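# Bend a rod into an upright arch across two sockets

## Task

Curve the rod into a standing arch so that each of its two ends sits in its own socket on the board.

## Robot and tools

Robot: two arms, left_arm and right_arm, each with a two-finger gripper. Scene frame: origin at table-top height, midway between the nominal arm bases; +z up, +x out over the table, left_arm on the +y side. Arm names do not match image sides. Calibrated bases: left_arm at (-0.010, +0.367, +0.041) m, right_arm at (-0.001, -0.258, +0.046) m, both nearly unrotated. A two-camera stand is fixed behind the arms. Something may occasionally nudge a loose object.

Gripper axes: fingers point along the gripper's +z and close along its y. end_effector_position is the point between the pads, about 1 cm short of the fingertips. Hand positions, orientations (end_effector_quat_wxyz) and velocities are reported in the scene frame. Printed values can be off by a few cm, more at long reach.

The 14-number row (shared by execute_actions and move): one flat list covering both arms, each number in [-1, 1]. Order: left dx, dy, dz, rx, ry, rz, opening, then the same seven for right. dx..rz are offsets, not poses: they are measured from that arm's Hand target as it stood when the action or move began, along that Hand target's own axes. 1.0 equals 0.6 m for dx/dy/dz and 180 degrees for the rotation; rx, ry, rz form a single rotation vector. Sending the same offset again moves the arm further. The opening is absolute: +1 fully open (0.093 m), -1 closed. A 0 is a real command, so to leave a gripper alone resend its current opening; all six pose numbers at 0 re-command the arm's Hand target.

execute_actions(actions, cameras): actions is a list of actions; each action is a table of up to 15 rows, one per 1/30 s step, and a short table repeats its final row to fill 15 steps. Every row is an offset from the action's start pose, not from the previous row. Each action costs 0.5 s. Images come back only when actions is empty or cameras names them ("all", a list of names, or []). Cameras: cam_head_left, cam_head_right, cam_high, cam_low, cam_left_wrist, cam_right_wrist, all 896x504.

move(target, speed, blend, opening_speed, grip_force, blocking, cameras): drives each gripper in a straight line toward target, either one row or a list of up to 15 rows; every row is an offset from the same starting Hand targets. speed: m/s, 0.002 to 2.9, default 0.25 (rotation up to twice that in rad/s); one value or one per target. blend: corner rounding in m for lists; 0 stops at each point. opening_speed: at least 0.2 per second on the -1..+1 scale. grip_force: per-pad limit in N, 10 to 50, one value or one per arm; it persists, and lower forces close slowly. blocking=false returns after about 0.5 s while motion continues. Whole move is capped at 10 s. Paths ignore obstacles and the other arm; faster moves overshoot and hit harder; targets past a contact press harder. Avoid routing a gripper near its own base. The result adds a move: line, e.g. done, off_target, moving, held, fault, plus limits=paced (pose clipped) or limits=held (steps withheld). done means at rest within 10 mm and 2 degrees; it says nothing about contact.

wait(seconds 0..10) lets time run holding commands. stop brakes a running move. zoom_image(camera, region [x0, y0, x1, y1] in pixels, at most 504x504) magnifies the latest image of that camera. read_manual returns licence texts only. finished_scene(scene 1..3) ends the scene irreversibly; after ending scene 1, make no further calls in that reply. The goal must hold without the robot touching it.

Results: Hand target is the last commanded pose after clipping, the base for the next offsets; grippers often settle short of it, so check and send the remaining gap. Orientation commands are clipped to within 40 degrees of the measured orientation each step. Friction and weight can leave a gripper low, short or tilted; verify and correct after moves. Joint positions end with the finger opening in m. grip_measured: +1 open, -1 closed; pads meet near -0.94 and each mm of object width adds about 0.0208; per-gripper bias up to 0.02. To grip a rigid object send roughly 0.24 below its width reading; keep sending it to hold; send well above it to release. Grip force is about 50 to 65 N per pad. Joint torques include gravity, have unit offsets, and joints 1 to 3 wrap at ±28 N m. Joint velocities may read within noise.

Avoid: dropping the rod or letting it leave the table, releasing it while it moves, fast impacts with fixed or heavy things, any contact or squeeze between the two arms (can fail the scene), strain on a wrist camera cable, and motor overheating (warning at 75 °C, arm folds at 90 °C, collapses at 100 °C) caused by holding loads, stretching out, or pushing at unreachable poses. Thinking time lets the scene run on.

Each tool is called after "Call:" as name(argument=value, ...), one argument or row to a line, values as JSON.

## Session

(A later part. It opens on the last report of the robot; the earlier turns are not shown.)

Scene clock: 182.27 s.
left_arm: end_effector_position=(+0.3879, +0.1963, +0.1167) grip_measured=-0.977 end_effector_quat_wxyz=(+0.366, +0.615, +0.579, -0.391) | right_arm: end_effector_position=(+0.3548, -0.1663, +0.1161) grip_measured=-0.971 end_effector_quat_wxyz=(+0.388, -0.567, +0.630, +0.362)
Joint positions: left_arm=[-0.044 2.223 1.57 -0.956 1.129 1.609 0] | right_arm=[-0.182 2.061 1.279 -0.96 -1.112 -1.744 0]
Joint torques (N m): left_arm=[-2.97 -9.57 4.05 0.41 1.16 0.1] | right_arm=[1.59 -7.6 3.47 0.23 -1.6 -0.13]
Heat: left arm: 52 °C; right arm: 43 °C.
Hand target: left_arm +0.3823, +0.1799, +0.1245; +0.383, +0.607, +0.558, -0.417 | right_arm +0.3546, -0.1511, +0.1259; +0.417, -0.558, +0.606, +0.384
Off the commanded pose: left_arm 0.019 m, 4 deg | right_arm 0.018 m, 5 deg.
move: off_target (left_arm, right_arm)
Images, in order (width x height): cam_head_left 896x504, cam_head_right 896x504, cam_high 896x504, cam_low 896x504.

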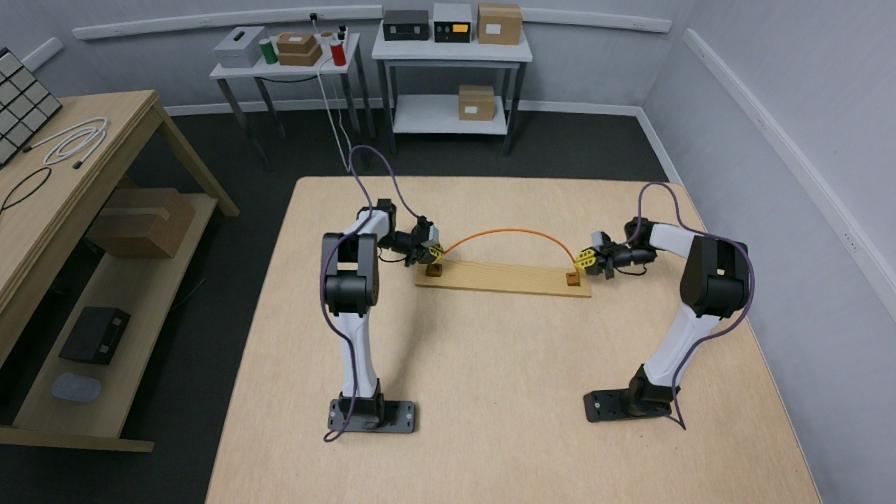

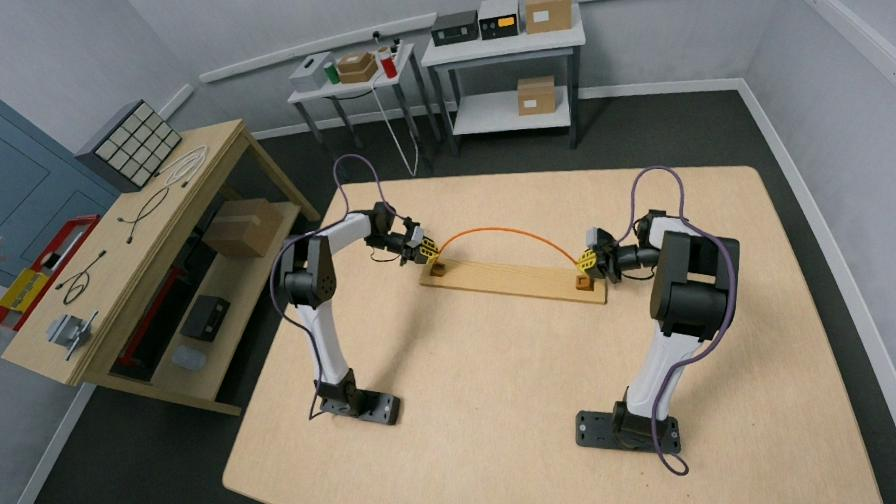

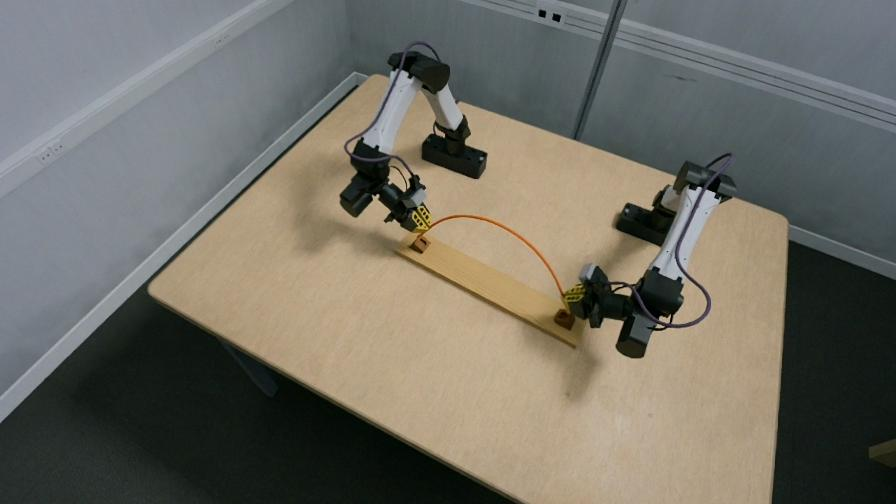

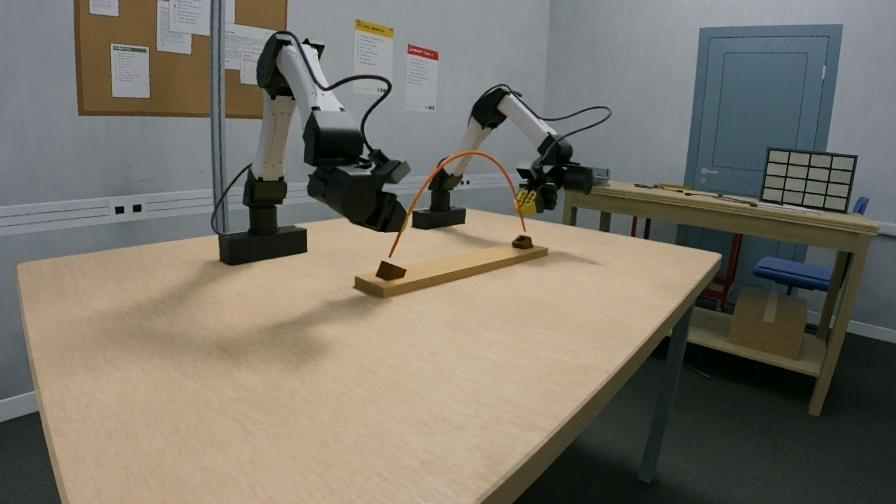

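Call:
move(
  target=[-0.0078,-0.0067,0.0202,0,0,0,-1,-0.009,0,0.0234,0,0,0,-1],
  speed=0.05,
  cameras=["cam_low","cam_high","cam_head_right", "cam_head_left"],
)

Call:
zoom_image(
  camera="cam_low",
  region=[350, 220, 430, 290],
)

Call:
zoom_image(
  camera="cam_low",
  region=[490, 195, 560, 260],
)

Call:
zoom_image(
  camera="cam_high",
  region=[530, 270, 610, 340],
)

Call:
zoom_image(
  camera="cam_high",
  region=[390, 205, 460, 265],
)

Call:
zoom_image(
  camera="cam_head_left",
  region=[540, 240, 610, 300],
)

Call:
zoom_image(
  camera="cam_head_right",
  region=[405, 225, 475, 285],
)

Scene clock: 221.20 s.
left_arm: end_effector_position=(+0.3823, +0.1856, +0.1045) grip_measured=-0.977 end_effector_quat_wxyz=(+0.359, +0.608, +0.585, -0.400) | right_arm: end_effector_position=(+0.3570, -0.1555, +0.1083) grip_measured=-0.971 end_effector_quat_wxyz=(+0.389, -0.563, +0.632, +0.364)
Joint positions: left_arm=[-0.07 2.223 1.512 -0.862 1.135 1.539 0] | right_arm=[-0.152 2.061 1.243 -0.856 -1.121 -1.66 0]
Joint torques (N m): left_arm=[-3.52 -12.03 4.15 0.53 1.13 0.04] | right_arm=[2.66 -9.4 3.54 0.39 -1.56 0.04]
Motor temperatures (°C): left_arm=[30 53 40 29 31 29 32] | right_arm=[28 47 39 31 35 31 31]
Heat: left arm: 53 °C; right arm: 47 °C.
Hand target: left_arm +0.3772, +0.1673, +0.1246; +0.383, +0.607, +0.558, -0.417 | right_arm +0.3558, -0.1361, +0.1258; +0.417, -0.558, +0.606, +0.384
Off the commanded pose: left_arm 0.028 m, 5 deg | right_arm 0.026 m, 5 deg.
move: off_target (left_arm, right_arm)
Images, in order (width x height): cam_head_left 896x504, cam_head_right 896x504, cam_high 896x504, cam_low 896x504.

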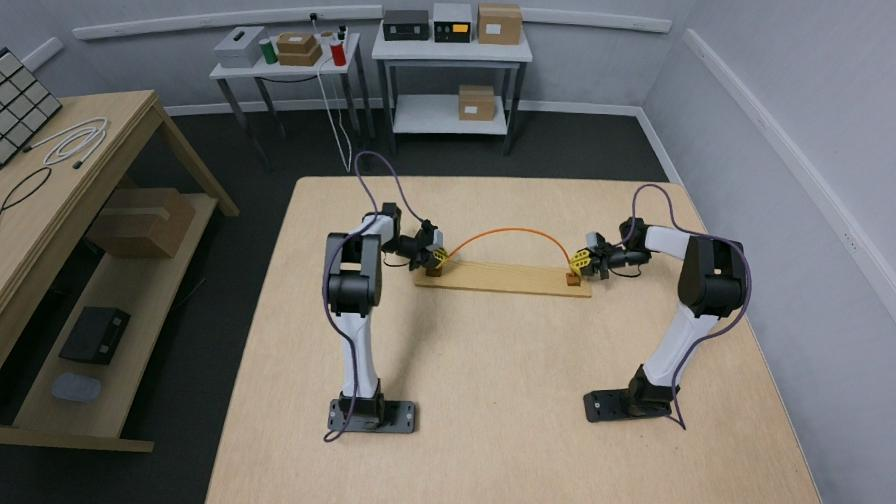

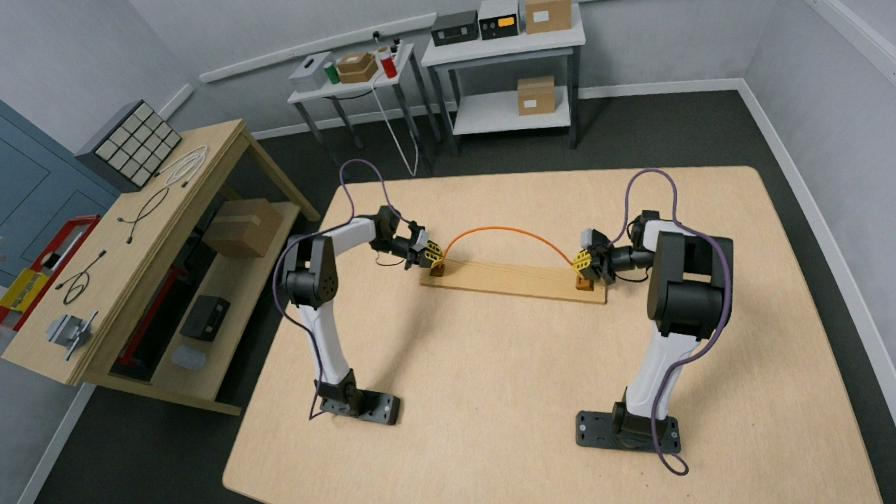

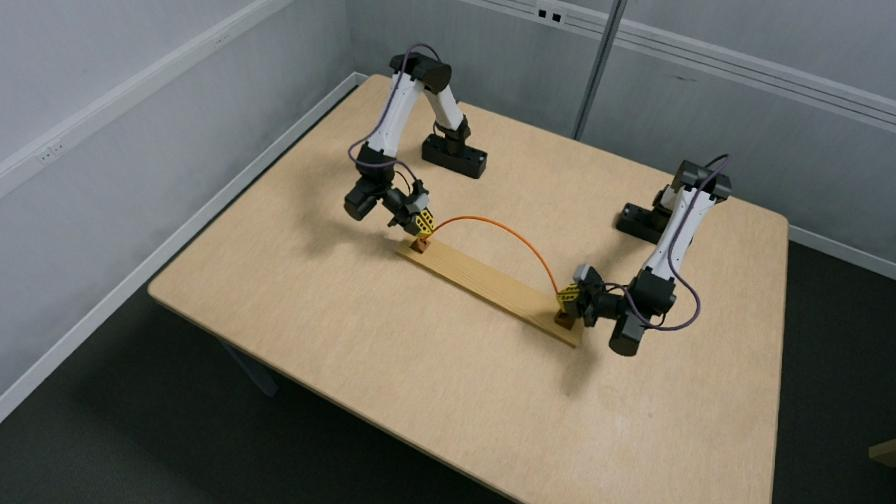

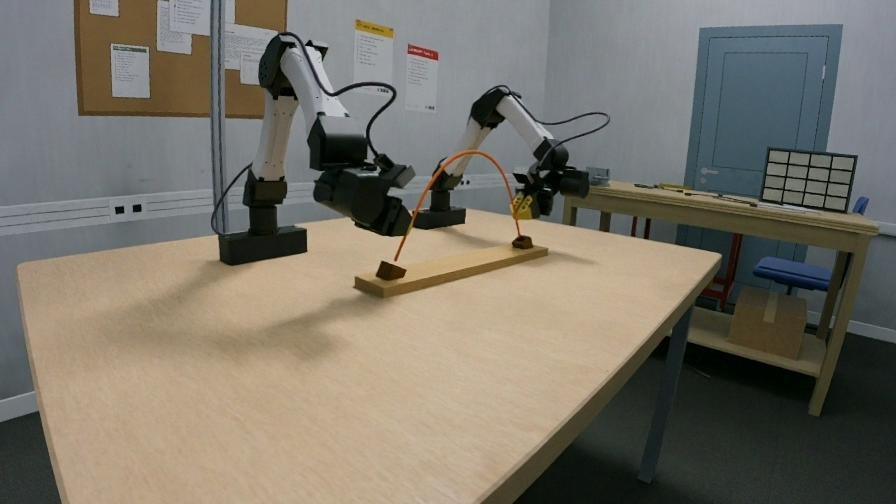

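Scaled by 6.300 from the camera's 896x504 image, which has a finer 1280x720 frame.

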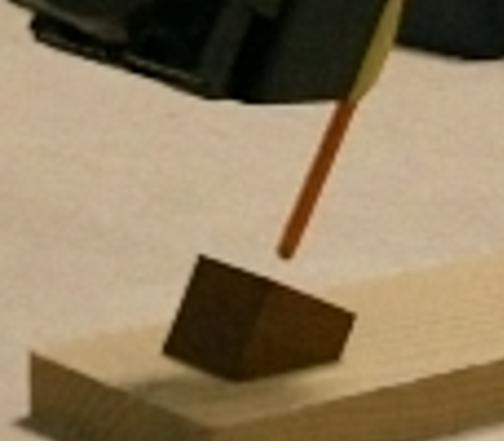

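Scaled by 7.200 from the camera's 896x504 image, which has a finer 1280x720 frame.

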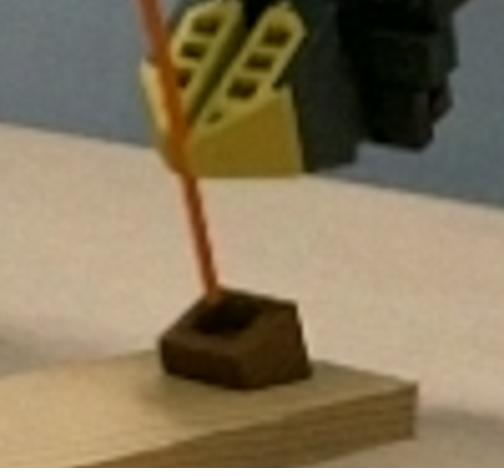

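Scaled by 6.300 from the camera's 896x504 image, which has a finer 1280x720 frame.

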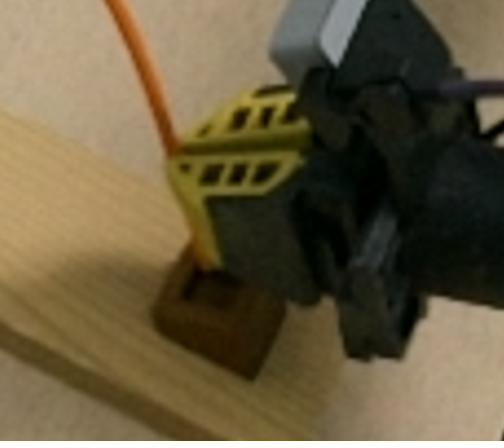

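Scaled by 7.200 from the camera's 896x504 image, which has a finer 1280x720 frame.

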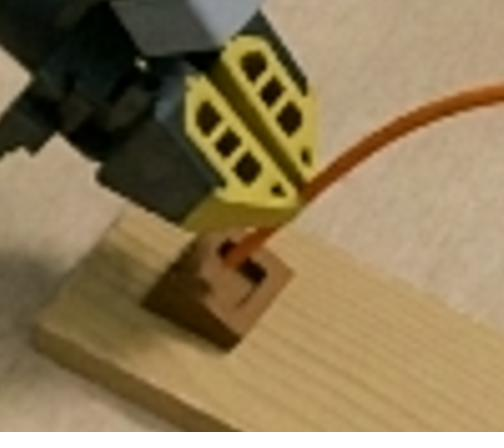

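Scaled by 7.200 from the camera's 896x504 image, which has a finer 1280x720 frame.

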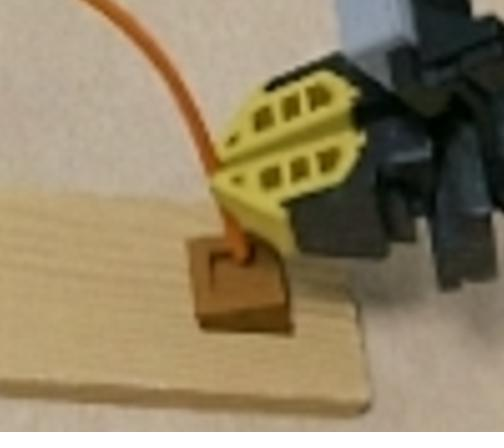

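Scaled by 7.200 from the camera's 896x504 image, which has a finer 1280x720 frame.

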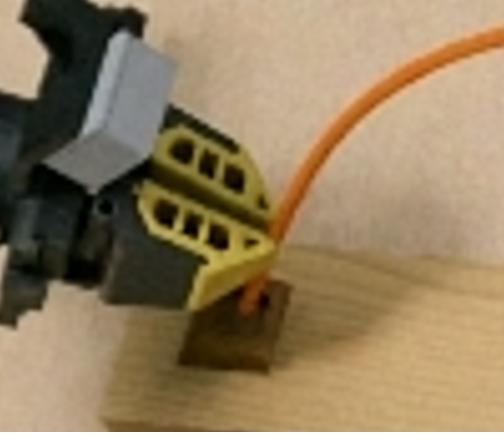

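Call:
move(
  target=[0.0105,0.0083,0.0005,0,0,0,-1,0.0115,0.005,0.0026,0,0,0,-1],
  speed=0.04,
  cameras=["cam_low","cam_high","cam_head_right", "cam_head_left"],
)

Call:
zoom_image(
  camera="cam_low",
  region=[350, 220, 430, 290],
)

Call:
zoom_image(
  camera="cam_low",
  region=[490, 195, 560, 260],
)

Call:
zoom_image(
  camera="cam_high",
  region=[530, 270, 610, 340],
)

Call:
zoom_image(
  camera="cam_high",
  region=[390, 205, 460, 265],
)

Call:
zoom_image(
  camera="cam_head_left",
  region=[540, 240, 610, 300],
)

Call:
zoom_image(
  camera="cam_head_right",
  region=[405, 225, 475, 285],
)

Scene clock: 254.07 s.
left_arm: end_effector_position=(+0.3831, +0.1855, +0.1045) grip_measured=-0.977 end_effector_quat_wxyz=(+0.361, +0.609, +0.584, -0.398) | right_arm: end_effector_position=(+0.3538, -0.1550, +0.1031) grip_measured=-0.971 end_effector_quat_wxyz=(+0.389, -0.563, +0.632, +0.364)
Joint positions: left_arm=[-0.07 2.223 1.512 -0.857 1.135 1.539 0] | right_arm=[-0.152 2.061 1.217 -0.829 -1.121 -1.659 0]
Joint torques (N m): left_arm=[-3.07 -10 5.64 0.53 1.12 0.06] | right_arm=[2.41 -8.95 3.49 0.44 -1.55 0.02]
Motor temperatures (°C): left_arm=[30 58 40 29 32 29 32] | right_arm=[28 51 39 31 35 31 31]
Heat: left arm: 58 °C; right arm: 51 °C.
Hand target: left_arm +0.3824, +0.1688, +0.1186; +0.383, +0.607, +0.558, -0.417 | right_arm +0.3528, -0.1369, +0.1188; +0.417, -0.558, +0.606, +0.384
Off the commanded pose: left_arm 0.022 m, 4 deg | right_arm 0.024 m, 5 deg.
move: off_target (left_arm, right_arm)
Images, in order (width x height): cam_head_left 896x504, cam_head_right 896x504, cam_high 896x504, cam_low 896x504.

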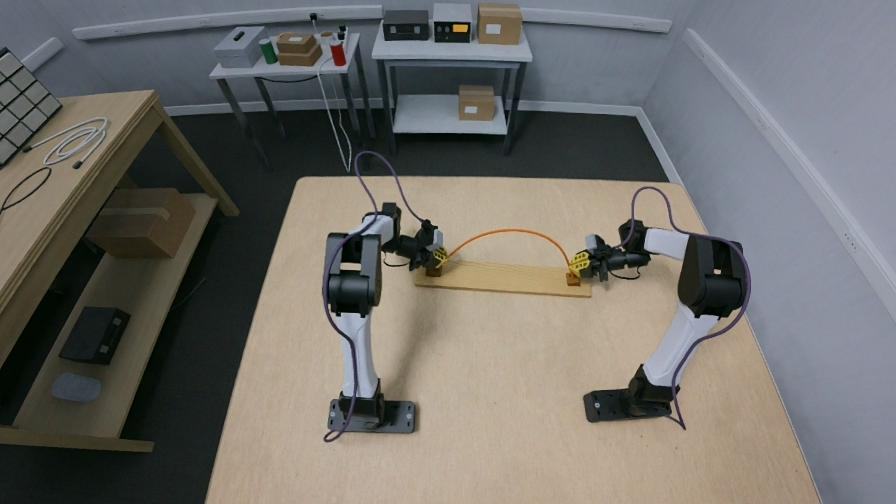

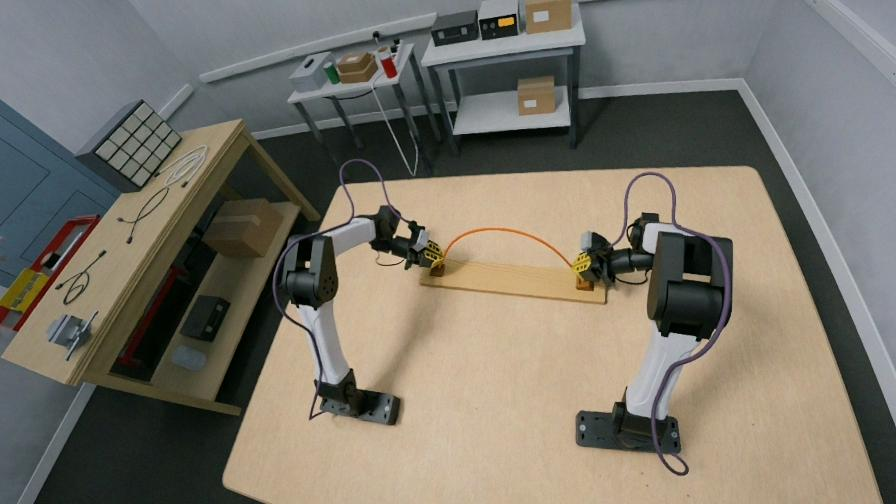

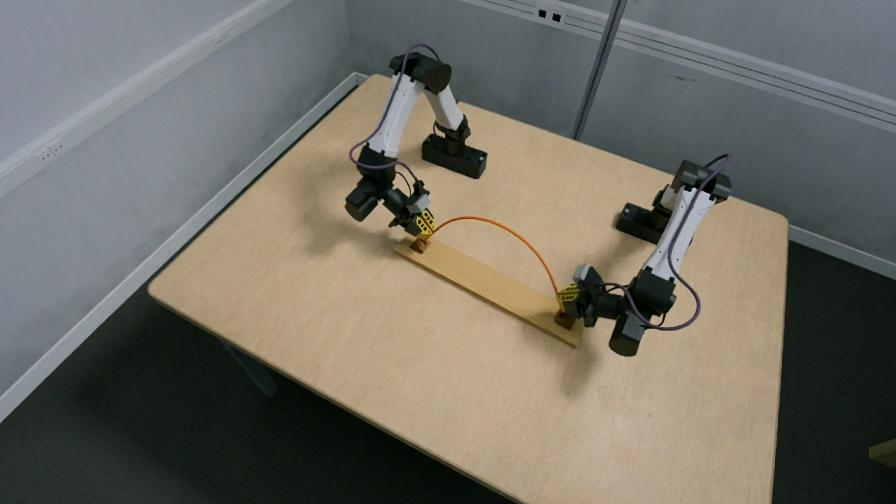

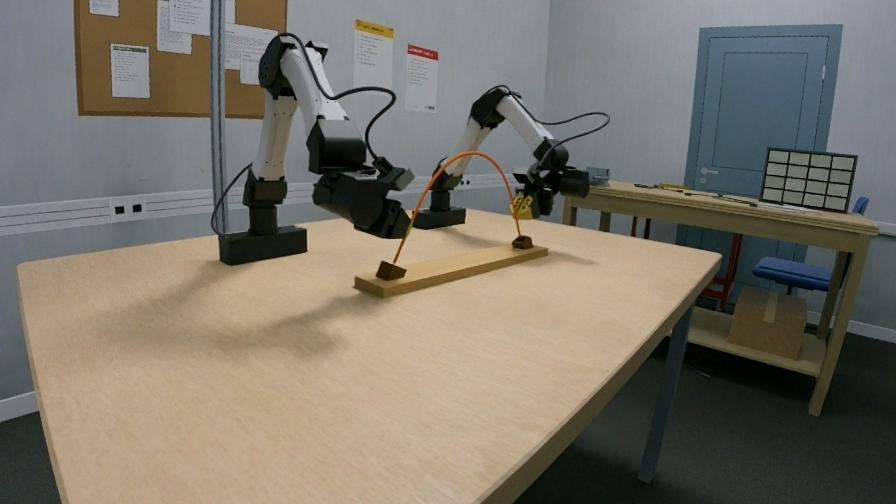

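Scaled by 6.300 from the camera's 896x504 image, which has a finer 1280x720 frame.

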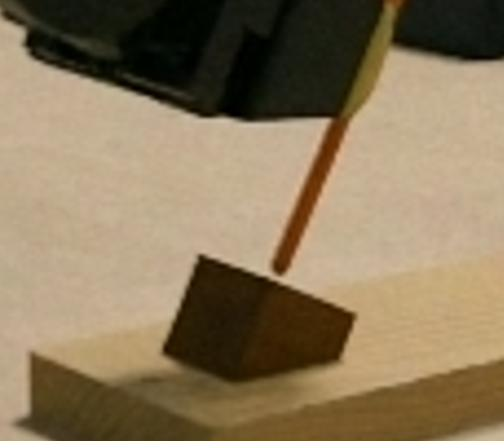

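Scaled by 7.200 from the camera's 896x504 image, which has a finer 1280x720 frame.

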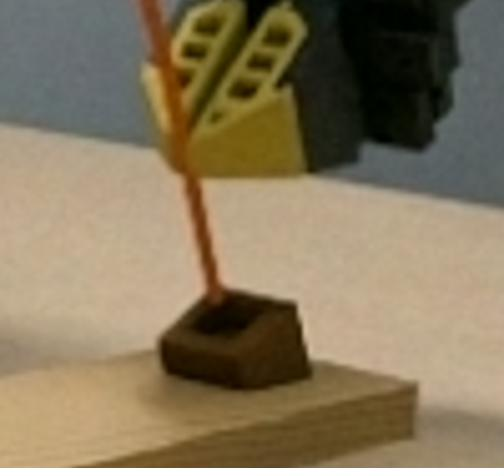

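Scaled by 6.300 from the camera's 896x504 image, which has a finer 1280x720 frame.

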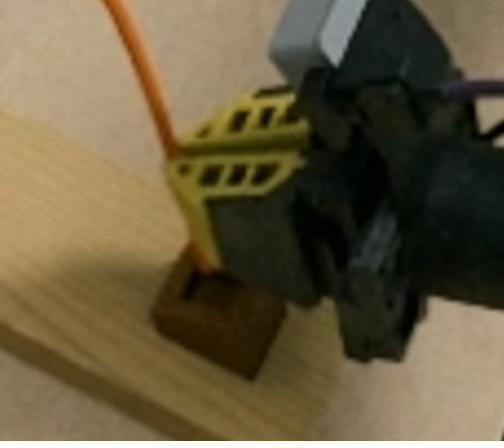

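Scaled by 7.200 from the camera's 896x504 image, which has a finer 1280x720 frame.

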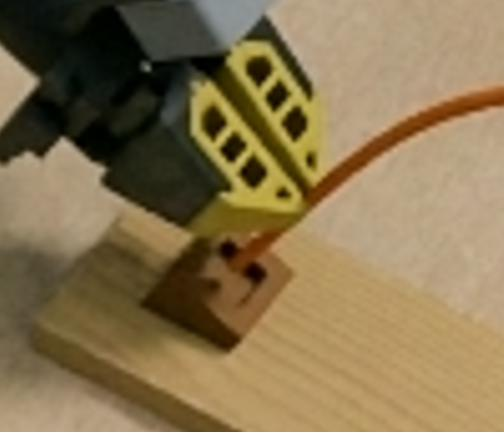

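Scaled by 7.200 from the camera's 896x504 image, which has a finer 1280x720 frame.

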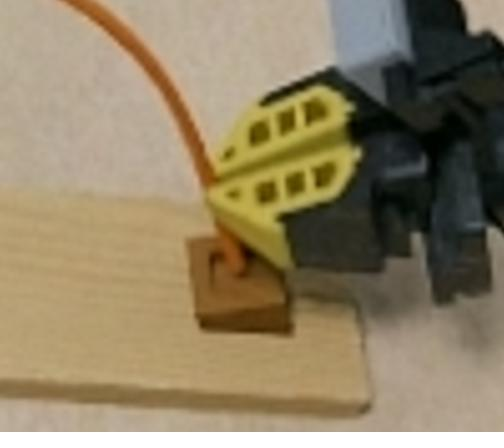

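Scaled by 7.200 from the camera's 896x504 image, which has a finer 1280x720 frame.

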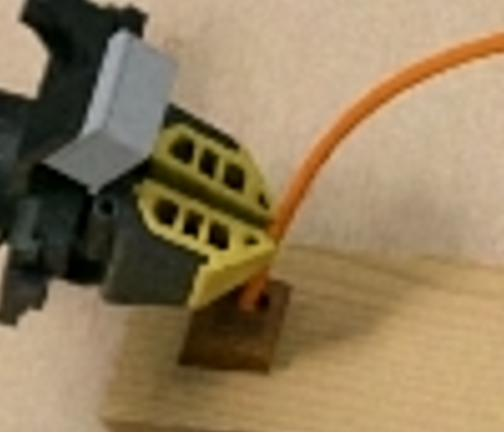

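Call:
move(
  target=[0.0173,0.0083,0.0013,0,0,0,-1,0.0162,0.0017,0.0045,0,0,0,-1],
  speed=0.04,
  cameras=["cam_low","cam_high","cam_head_right", "cam_head_left"],
)

Call:
zoom_image(
  camera="cam_low",
  region=[350, 220, 430, 290],
)

Call:
zoom_image(
  camera="cam_low",
  region=[490, 195, 560, 260],
)

Call:
zoom_image(
  camera="cam_high",
  region=[530, 270, 610, 340],
)

Call:
zoom_image(
  camera="cam_high",
  region=[390, 205, 460, 265],
)

Call:
zoom_image(
  camera="cam_head_left",
  region=[540, 240, 610, 300],
)

Call:
zoom_image(
  camera="cam_head_right",
  region=[405, 225, 475, 285],
)

Scene clock: 275.83 s.
left_arm: end_effector_position=(+0.3827, +0.1855, +0.0947) grip_measured=-0.977 end_effector_quat_wxyz=(+0.355, +0.605, +0.587, -0.404) | right_arm: end_effector_position=(+0.3535, -0.1549, +0.0994) grip_measured=-0.971 end_effector_quat_wxyz=(+0.394, -0.566, +0.629, +0.359)
Joint positions: left_arm=[-0.07 2.248 1.512 -0.85 1.136 1.539 0] | right_arm=[-0.152 2.061 1.2 -0.796 -1.122 -1.659 0]
Joint torques (N m): left_arm=[-2.35 -9.31 6.99 0.5 1.13 0.19] | right_arm=[2.19 -7.5 3.45 0.55 -1.54 -0.01]
Motor temperatures (°C): left_arm=[30 57 41 29 32 29 32] | right_arm=[28 52 39 31 36 31 32]
Heat: left arm: 57 °C; right arm: 52 °C.
Hand target: left_arm +0.3876, +0.1714, +0.1086; +0.383, +0.607, +0.558, -0.417 | right_arm +0.3516, -0.1377, +0.1088; +0.417, -0.558, +0.606, +0.384
Off the commanded pose: left_arm 0.020 m, 5 deg | right_arm 0.020 m, 5 deg.
move: off_target (left_arm, right_arm)
Images, in order (width x height): cam_head_left 896x504, cam_head_right 896x504, cam_high 896x504, cam_low 896x504.

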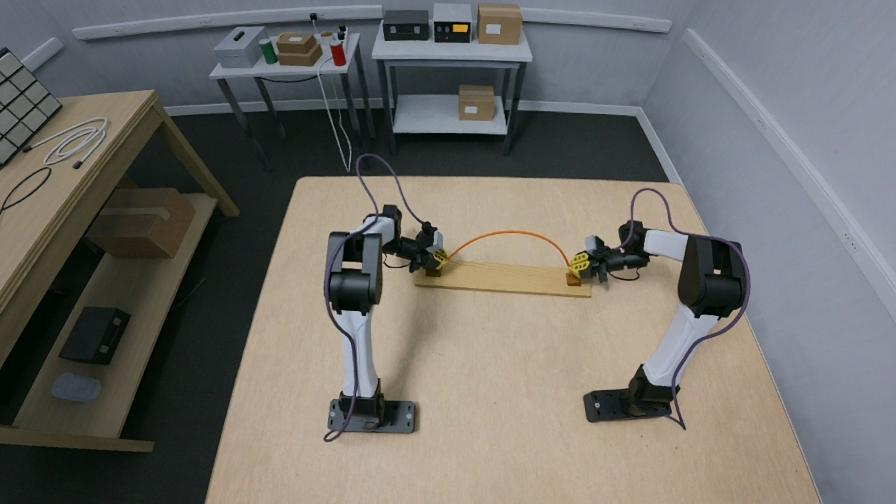

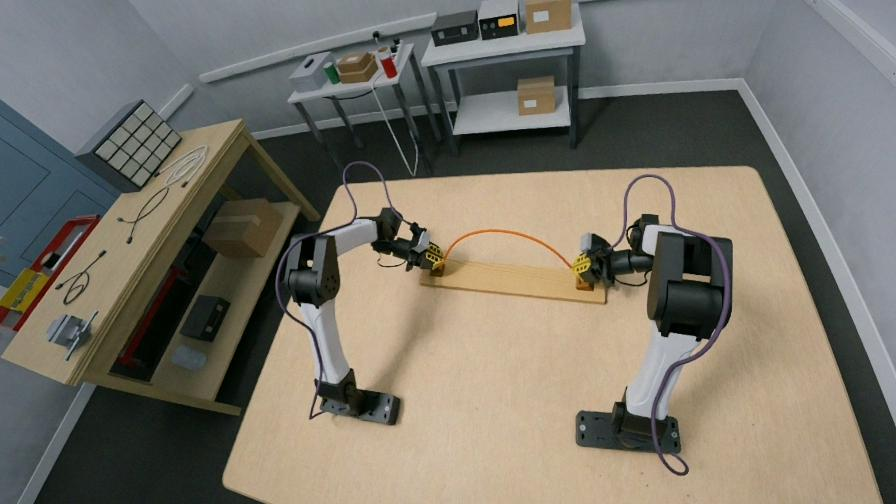

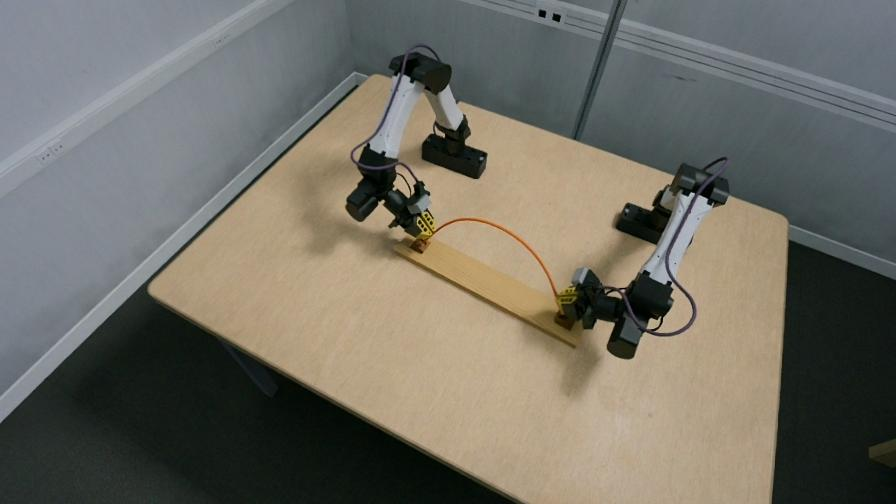

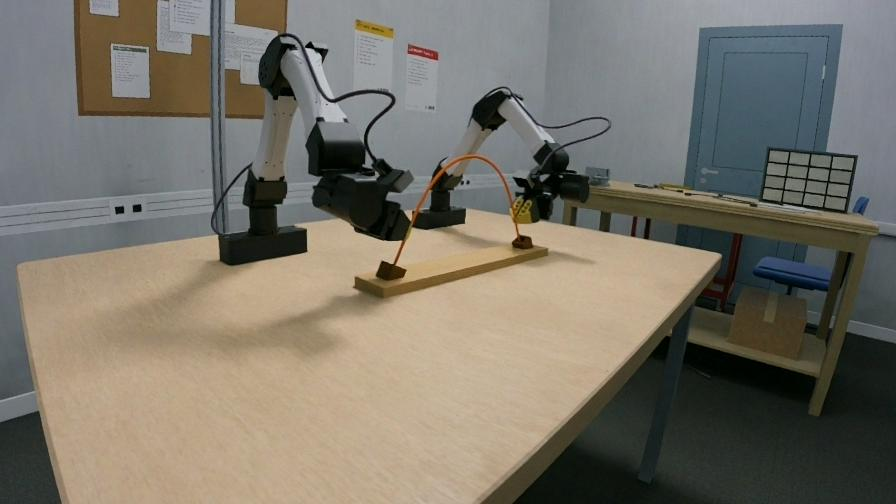

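Scaled by 6.300 from the camera's 896x504 image, which has a finer 1280x720 frame.

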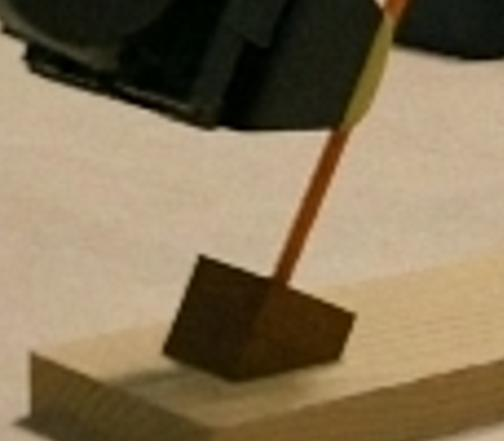

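Scaled by 7.200 from the camera's 896x504 image, which has a finer 1280x720 frame.

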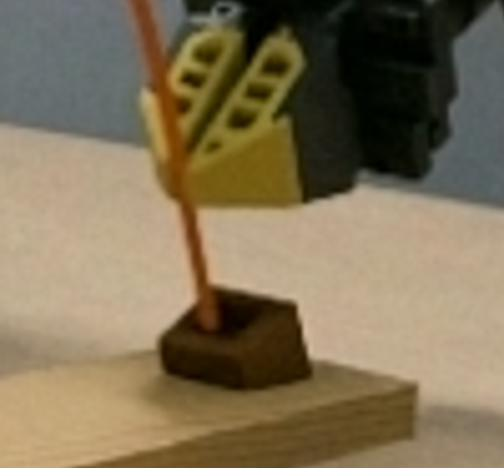

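Scaled by 6.300 from the camera's 896x504 image, which has a finer 1280x720 frame.

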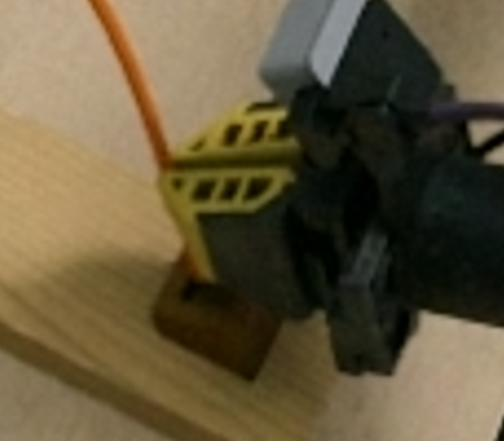

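Scaled by 7.200 from the camera's 896x504 image, which has a finer 1280x720 frame.

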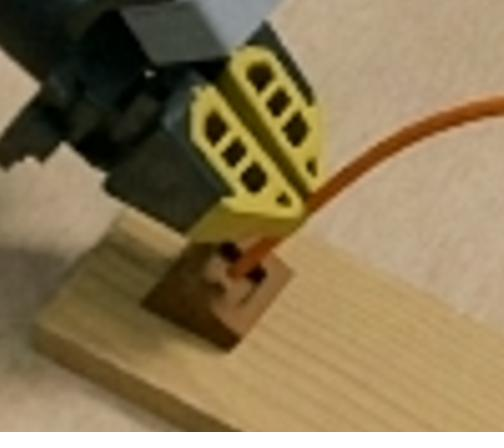

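Scaled by 7.200 from the camera's 896x504 image, which has a finer 1280x720 frame.

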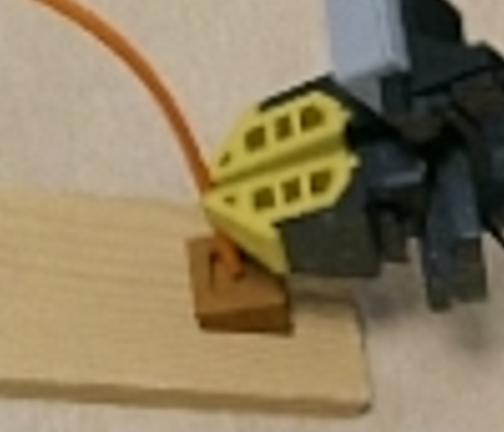

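Scaled by 7.200 from the camera's 896x504 image, which has a finer 1280x720 frame.

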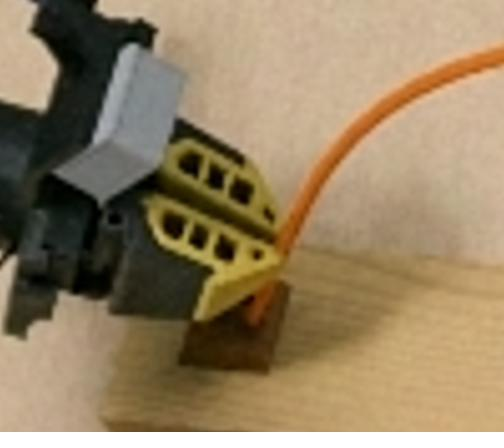

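Call:
move(
  target=[0.0077,0.0067,-0.006,0,0,0,-1,0.0132,0,0.0033,0,0,0,-1],
  speed=0.04,
  cameras=["cam_low","cam_head_right", "cam_head_left"],
)

Call:
zoom_image(
  camera="cam_low",
  region=[350, 220, 430, 290],
)

Call:
zoom_image(
  camera="cam_low",
  region=[490, 195, 560, 260],
)

Call:
zoom_image(
  camera="cam_head_left",
  region=[540, 240, 610, 300],
)

Call:
zoom_image(
  camera="cam_head_right",
  region=[405, 225, 475, 285],
)

Scene clock: 290.43 s.
left_arm: end_effector_position=(+0.3885, +0.1895, +0.0910) grip_measured=-0.977 end_effector_quat_wxyz=(+0.360, +0.606, +0.586, -0.400) | right_arm: end_effector_position=(+0.3529, -0.1548, +0.0919) grip_measured=-0.971 end_effector_quat_wxyz=(+0.393, -0.565, +0.630, +0.360)
Joint positions: left_arm=[-0.059 2.269 1.532 -0.85 1.136 1.553 0] | right_arm=[-0.152 2.078 1.191 -0.774 -1.122 -1.659 0]
Joint torques (N m): left_arm=[-2.22 -9.18 7.6 0.24 1.12 0.27] | right_arm=[1.96 -7.41 3.43 0.47 -1.53 -0.07]
Motor temperatures (°C): left_arm=[30 58 42 28 32 29 32] | right_arm=[28 51 38 31 36 31 32]
Heat: left arm: 58 °C; right arm: 51 °C.
Hand target: left_arm +0.3920, +0.1761, +0.1055; +0.383, +0.607, +0.558, -0.417 | right_arm +0.3515, -0.1387, +0.1007; +0.417, -0.558, +0.606, +0.384
Off the commanded pose: left_arm 0.020 m, 5 deg | right_arm 0.018 m, 5 deg.
move: off_target (left_arm, right_arm)
Images, in order (width x height): cam_head_left 896x504, cam_head_right 896x504, cam_low 896x504.

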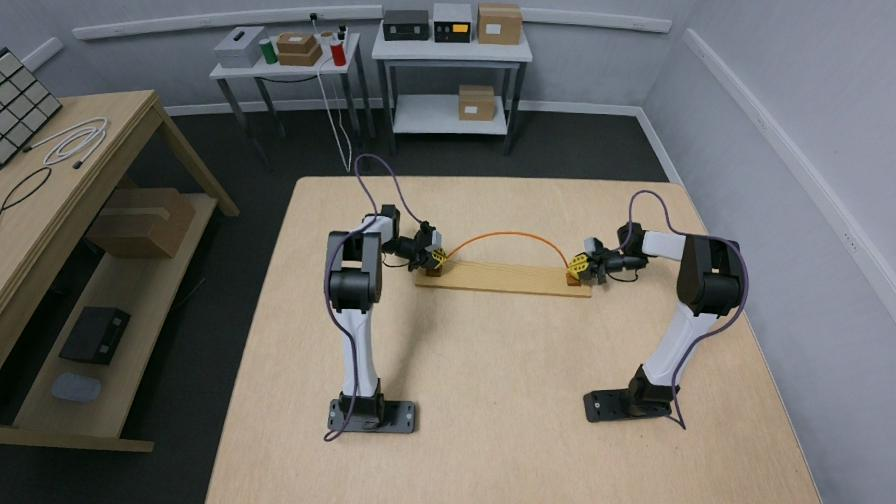

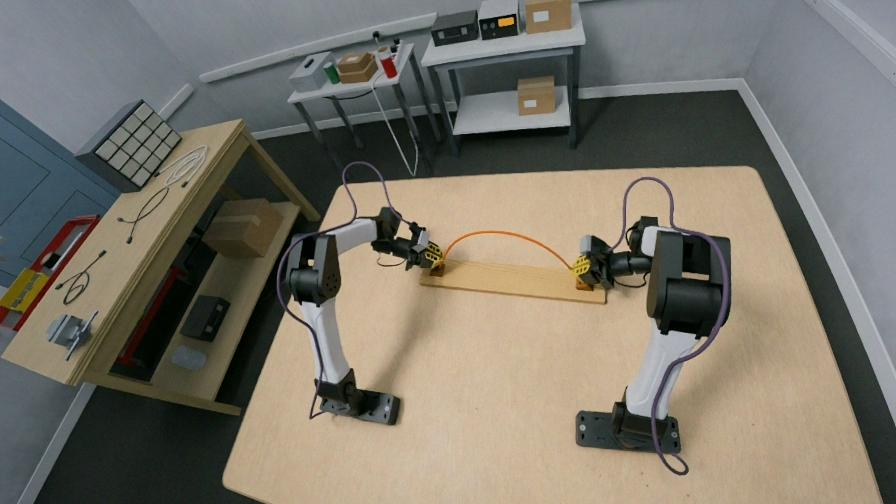

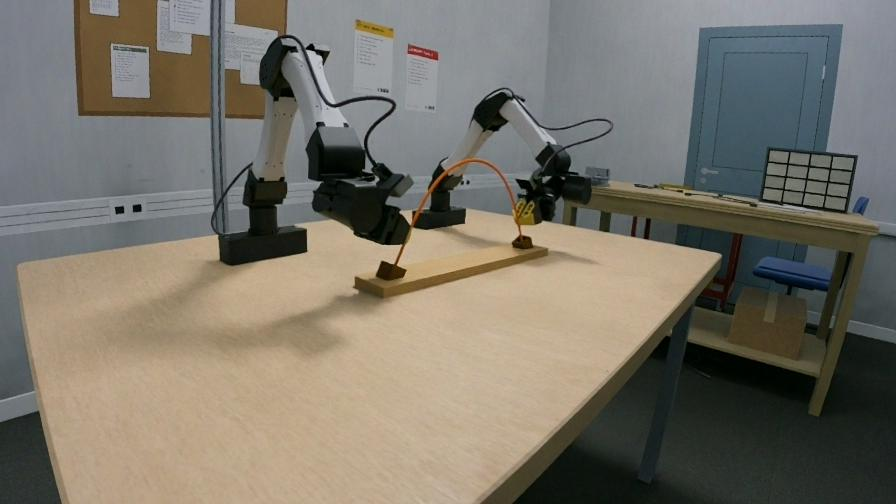

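Scaled by 6.300 from the camera's 896x504 image, which has a finer 1280x720 frame.

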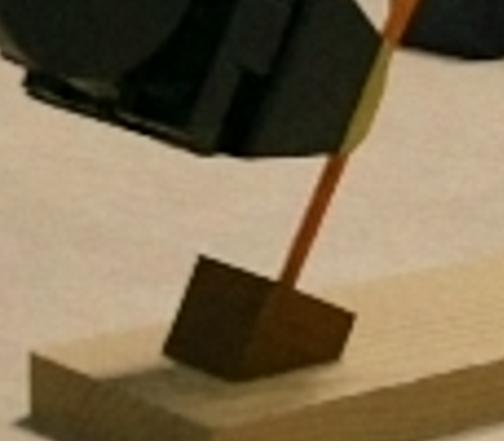

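Scaled by 7.200 from the camera's 896x504 image, which has a finer 1280x720 frame.

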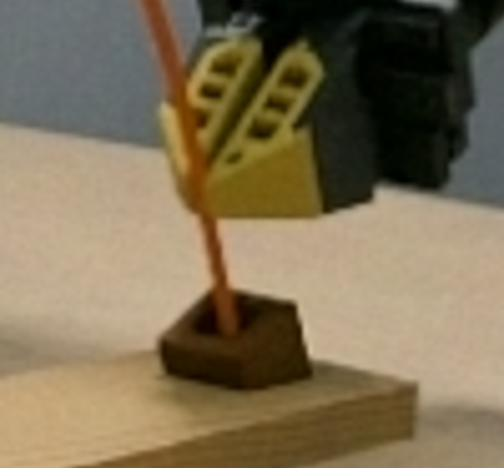

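Scaled by 7.200 from the camera's 896x504 image, which has a finer 1280x720 frame.

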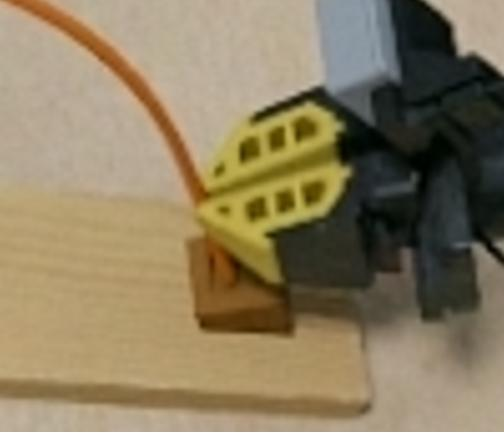

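Scaled by 7.200 from the camera's 896x504 image, which has a finer 1280x720 frame.

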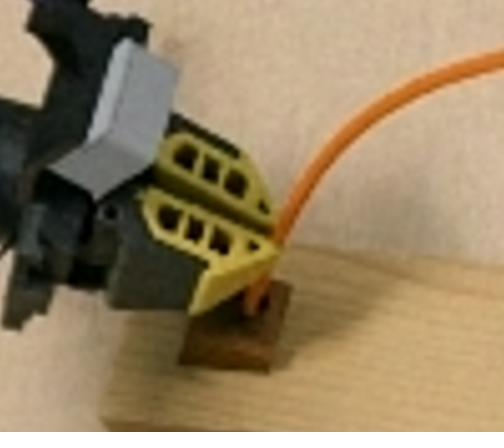

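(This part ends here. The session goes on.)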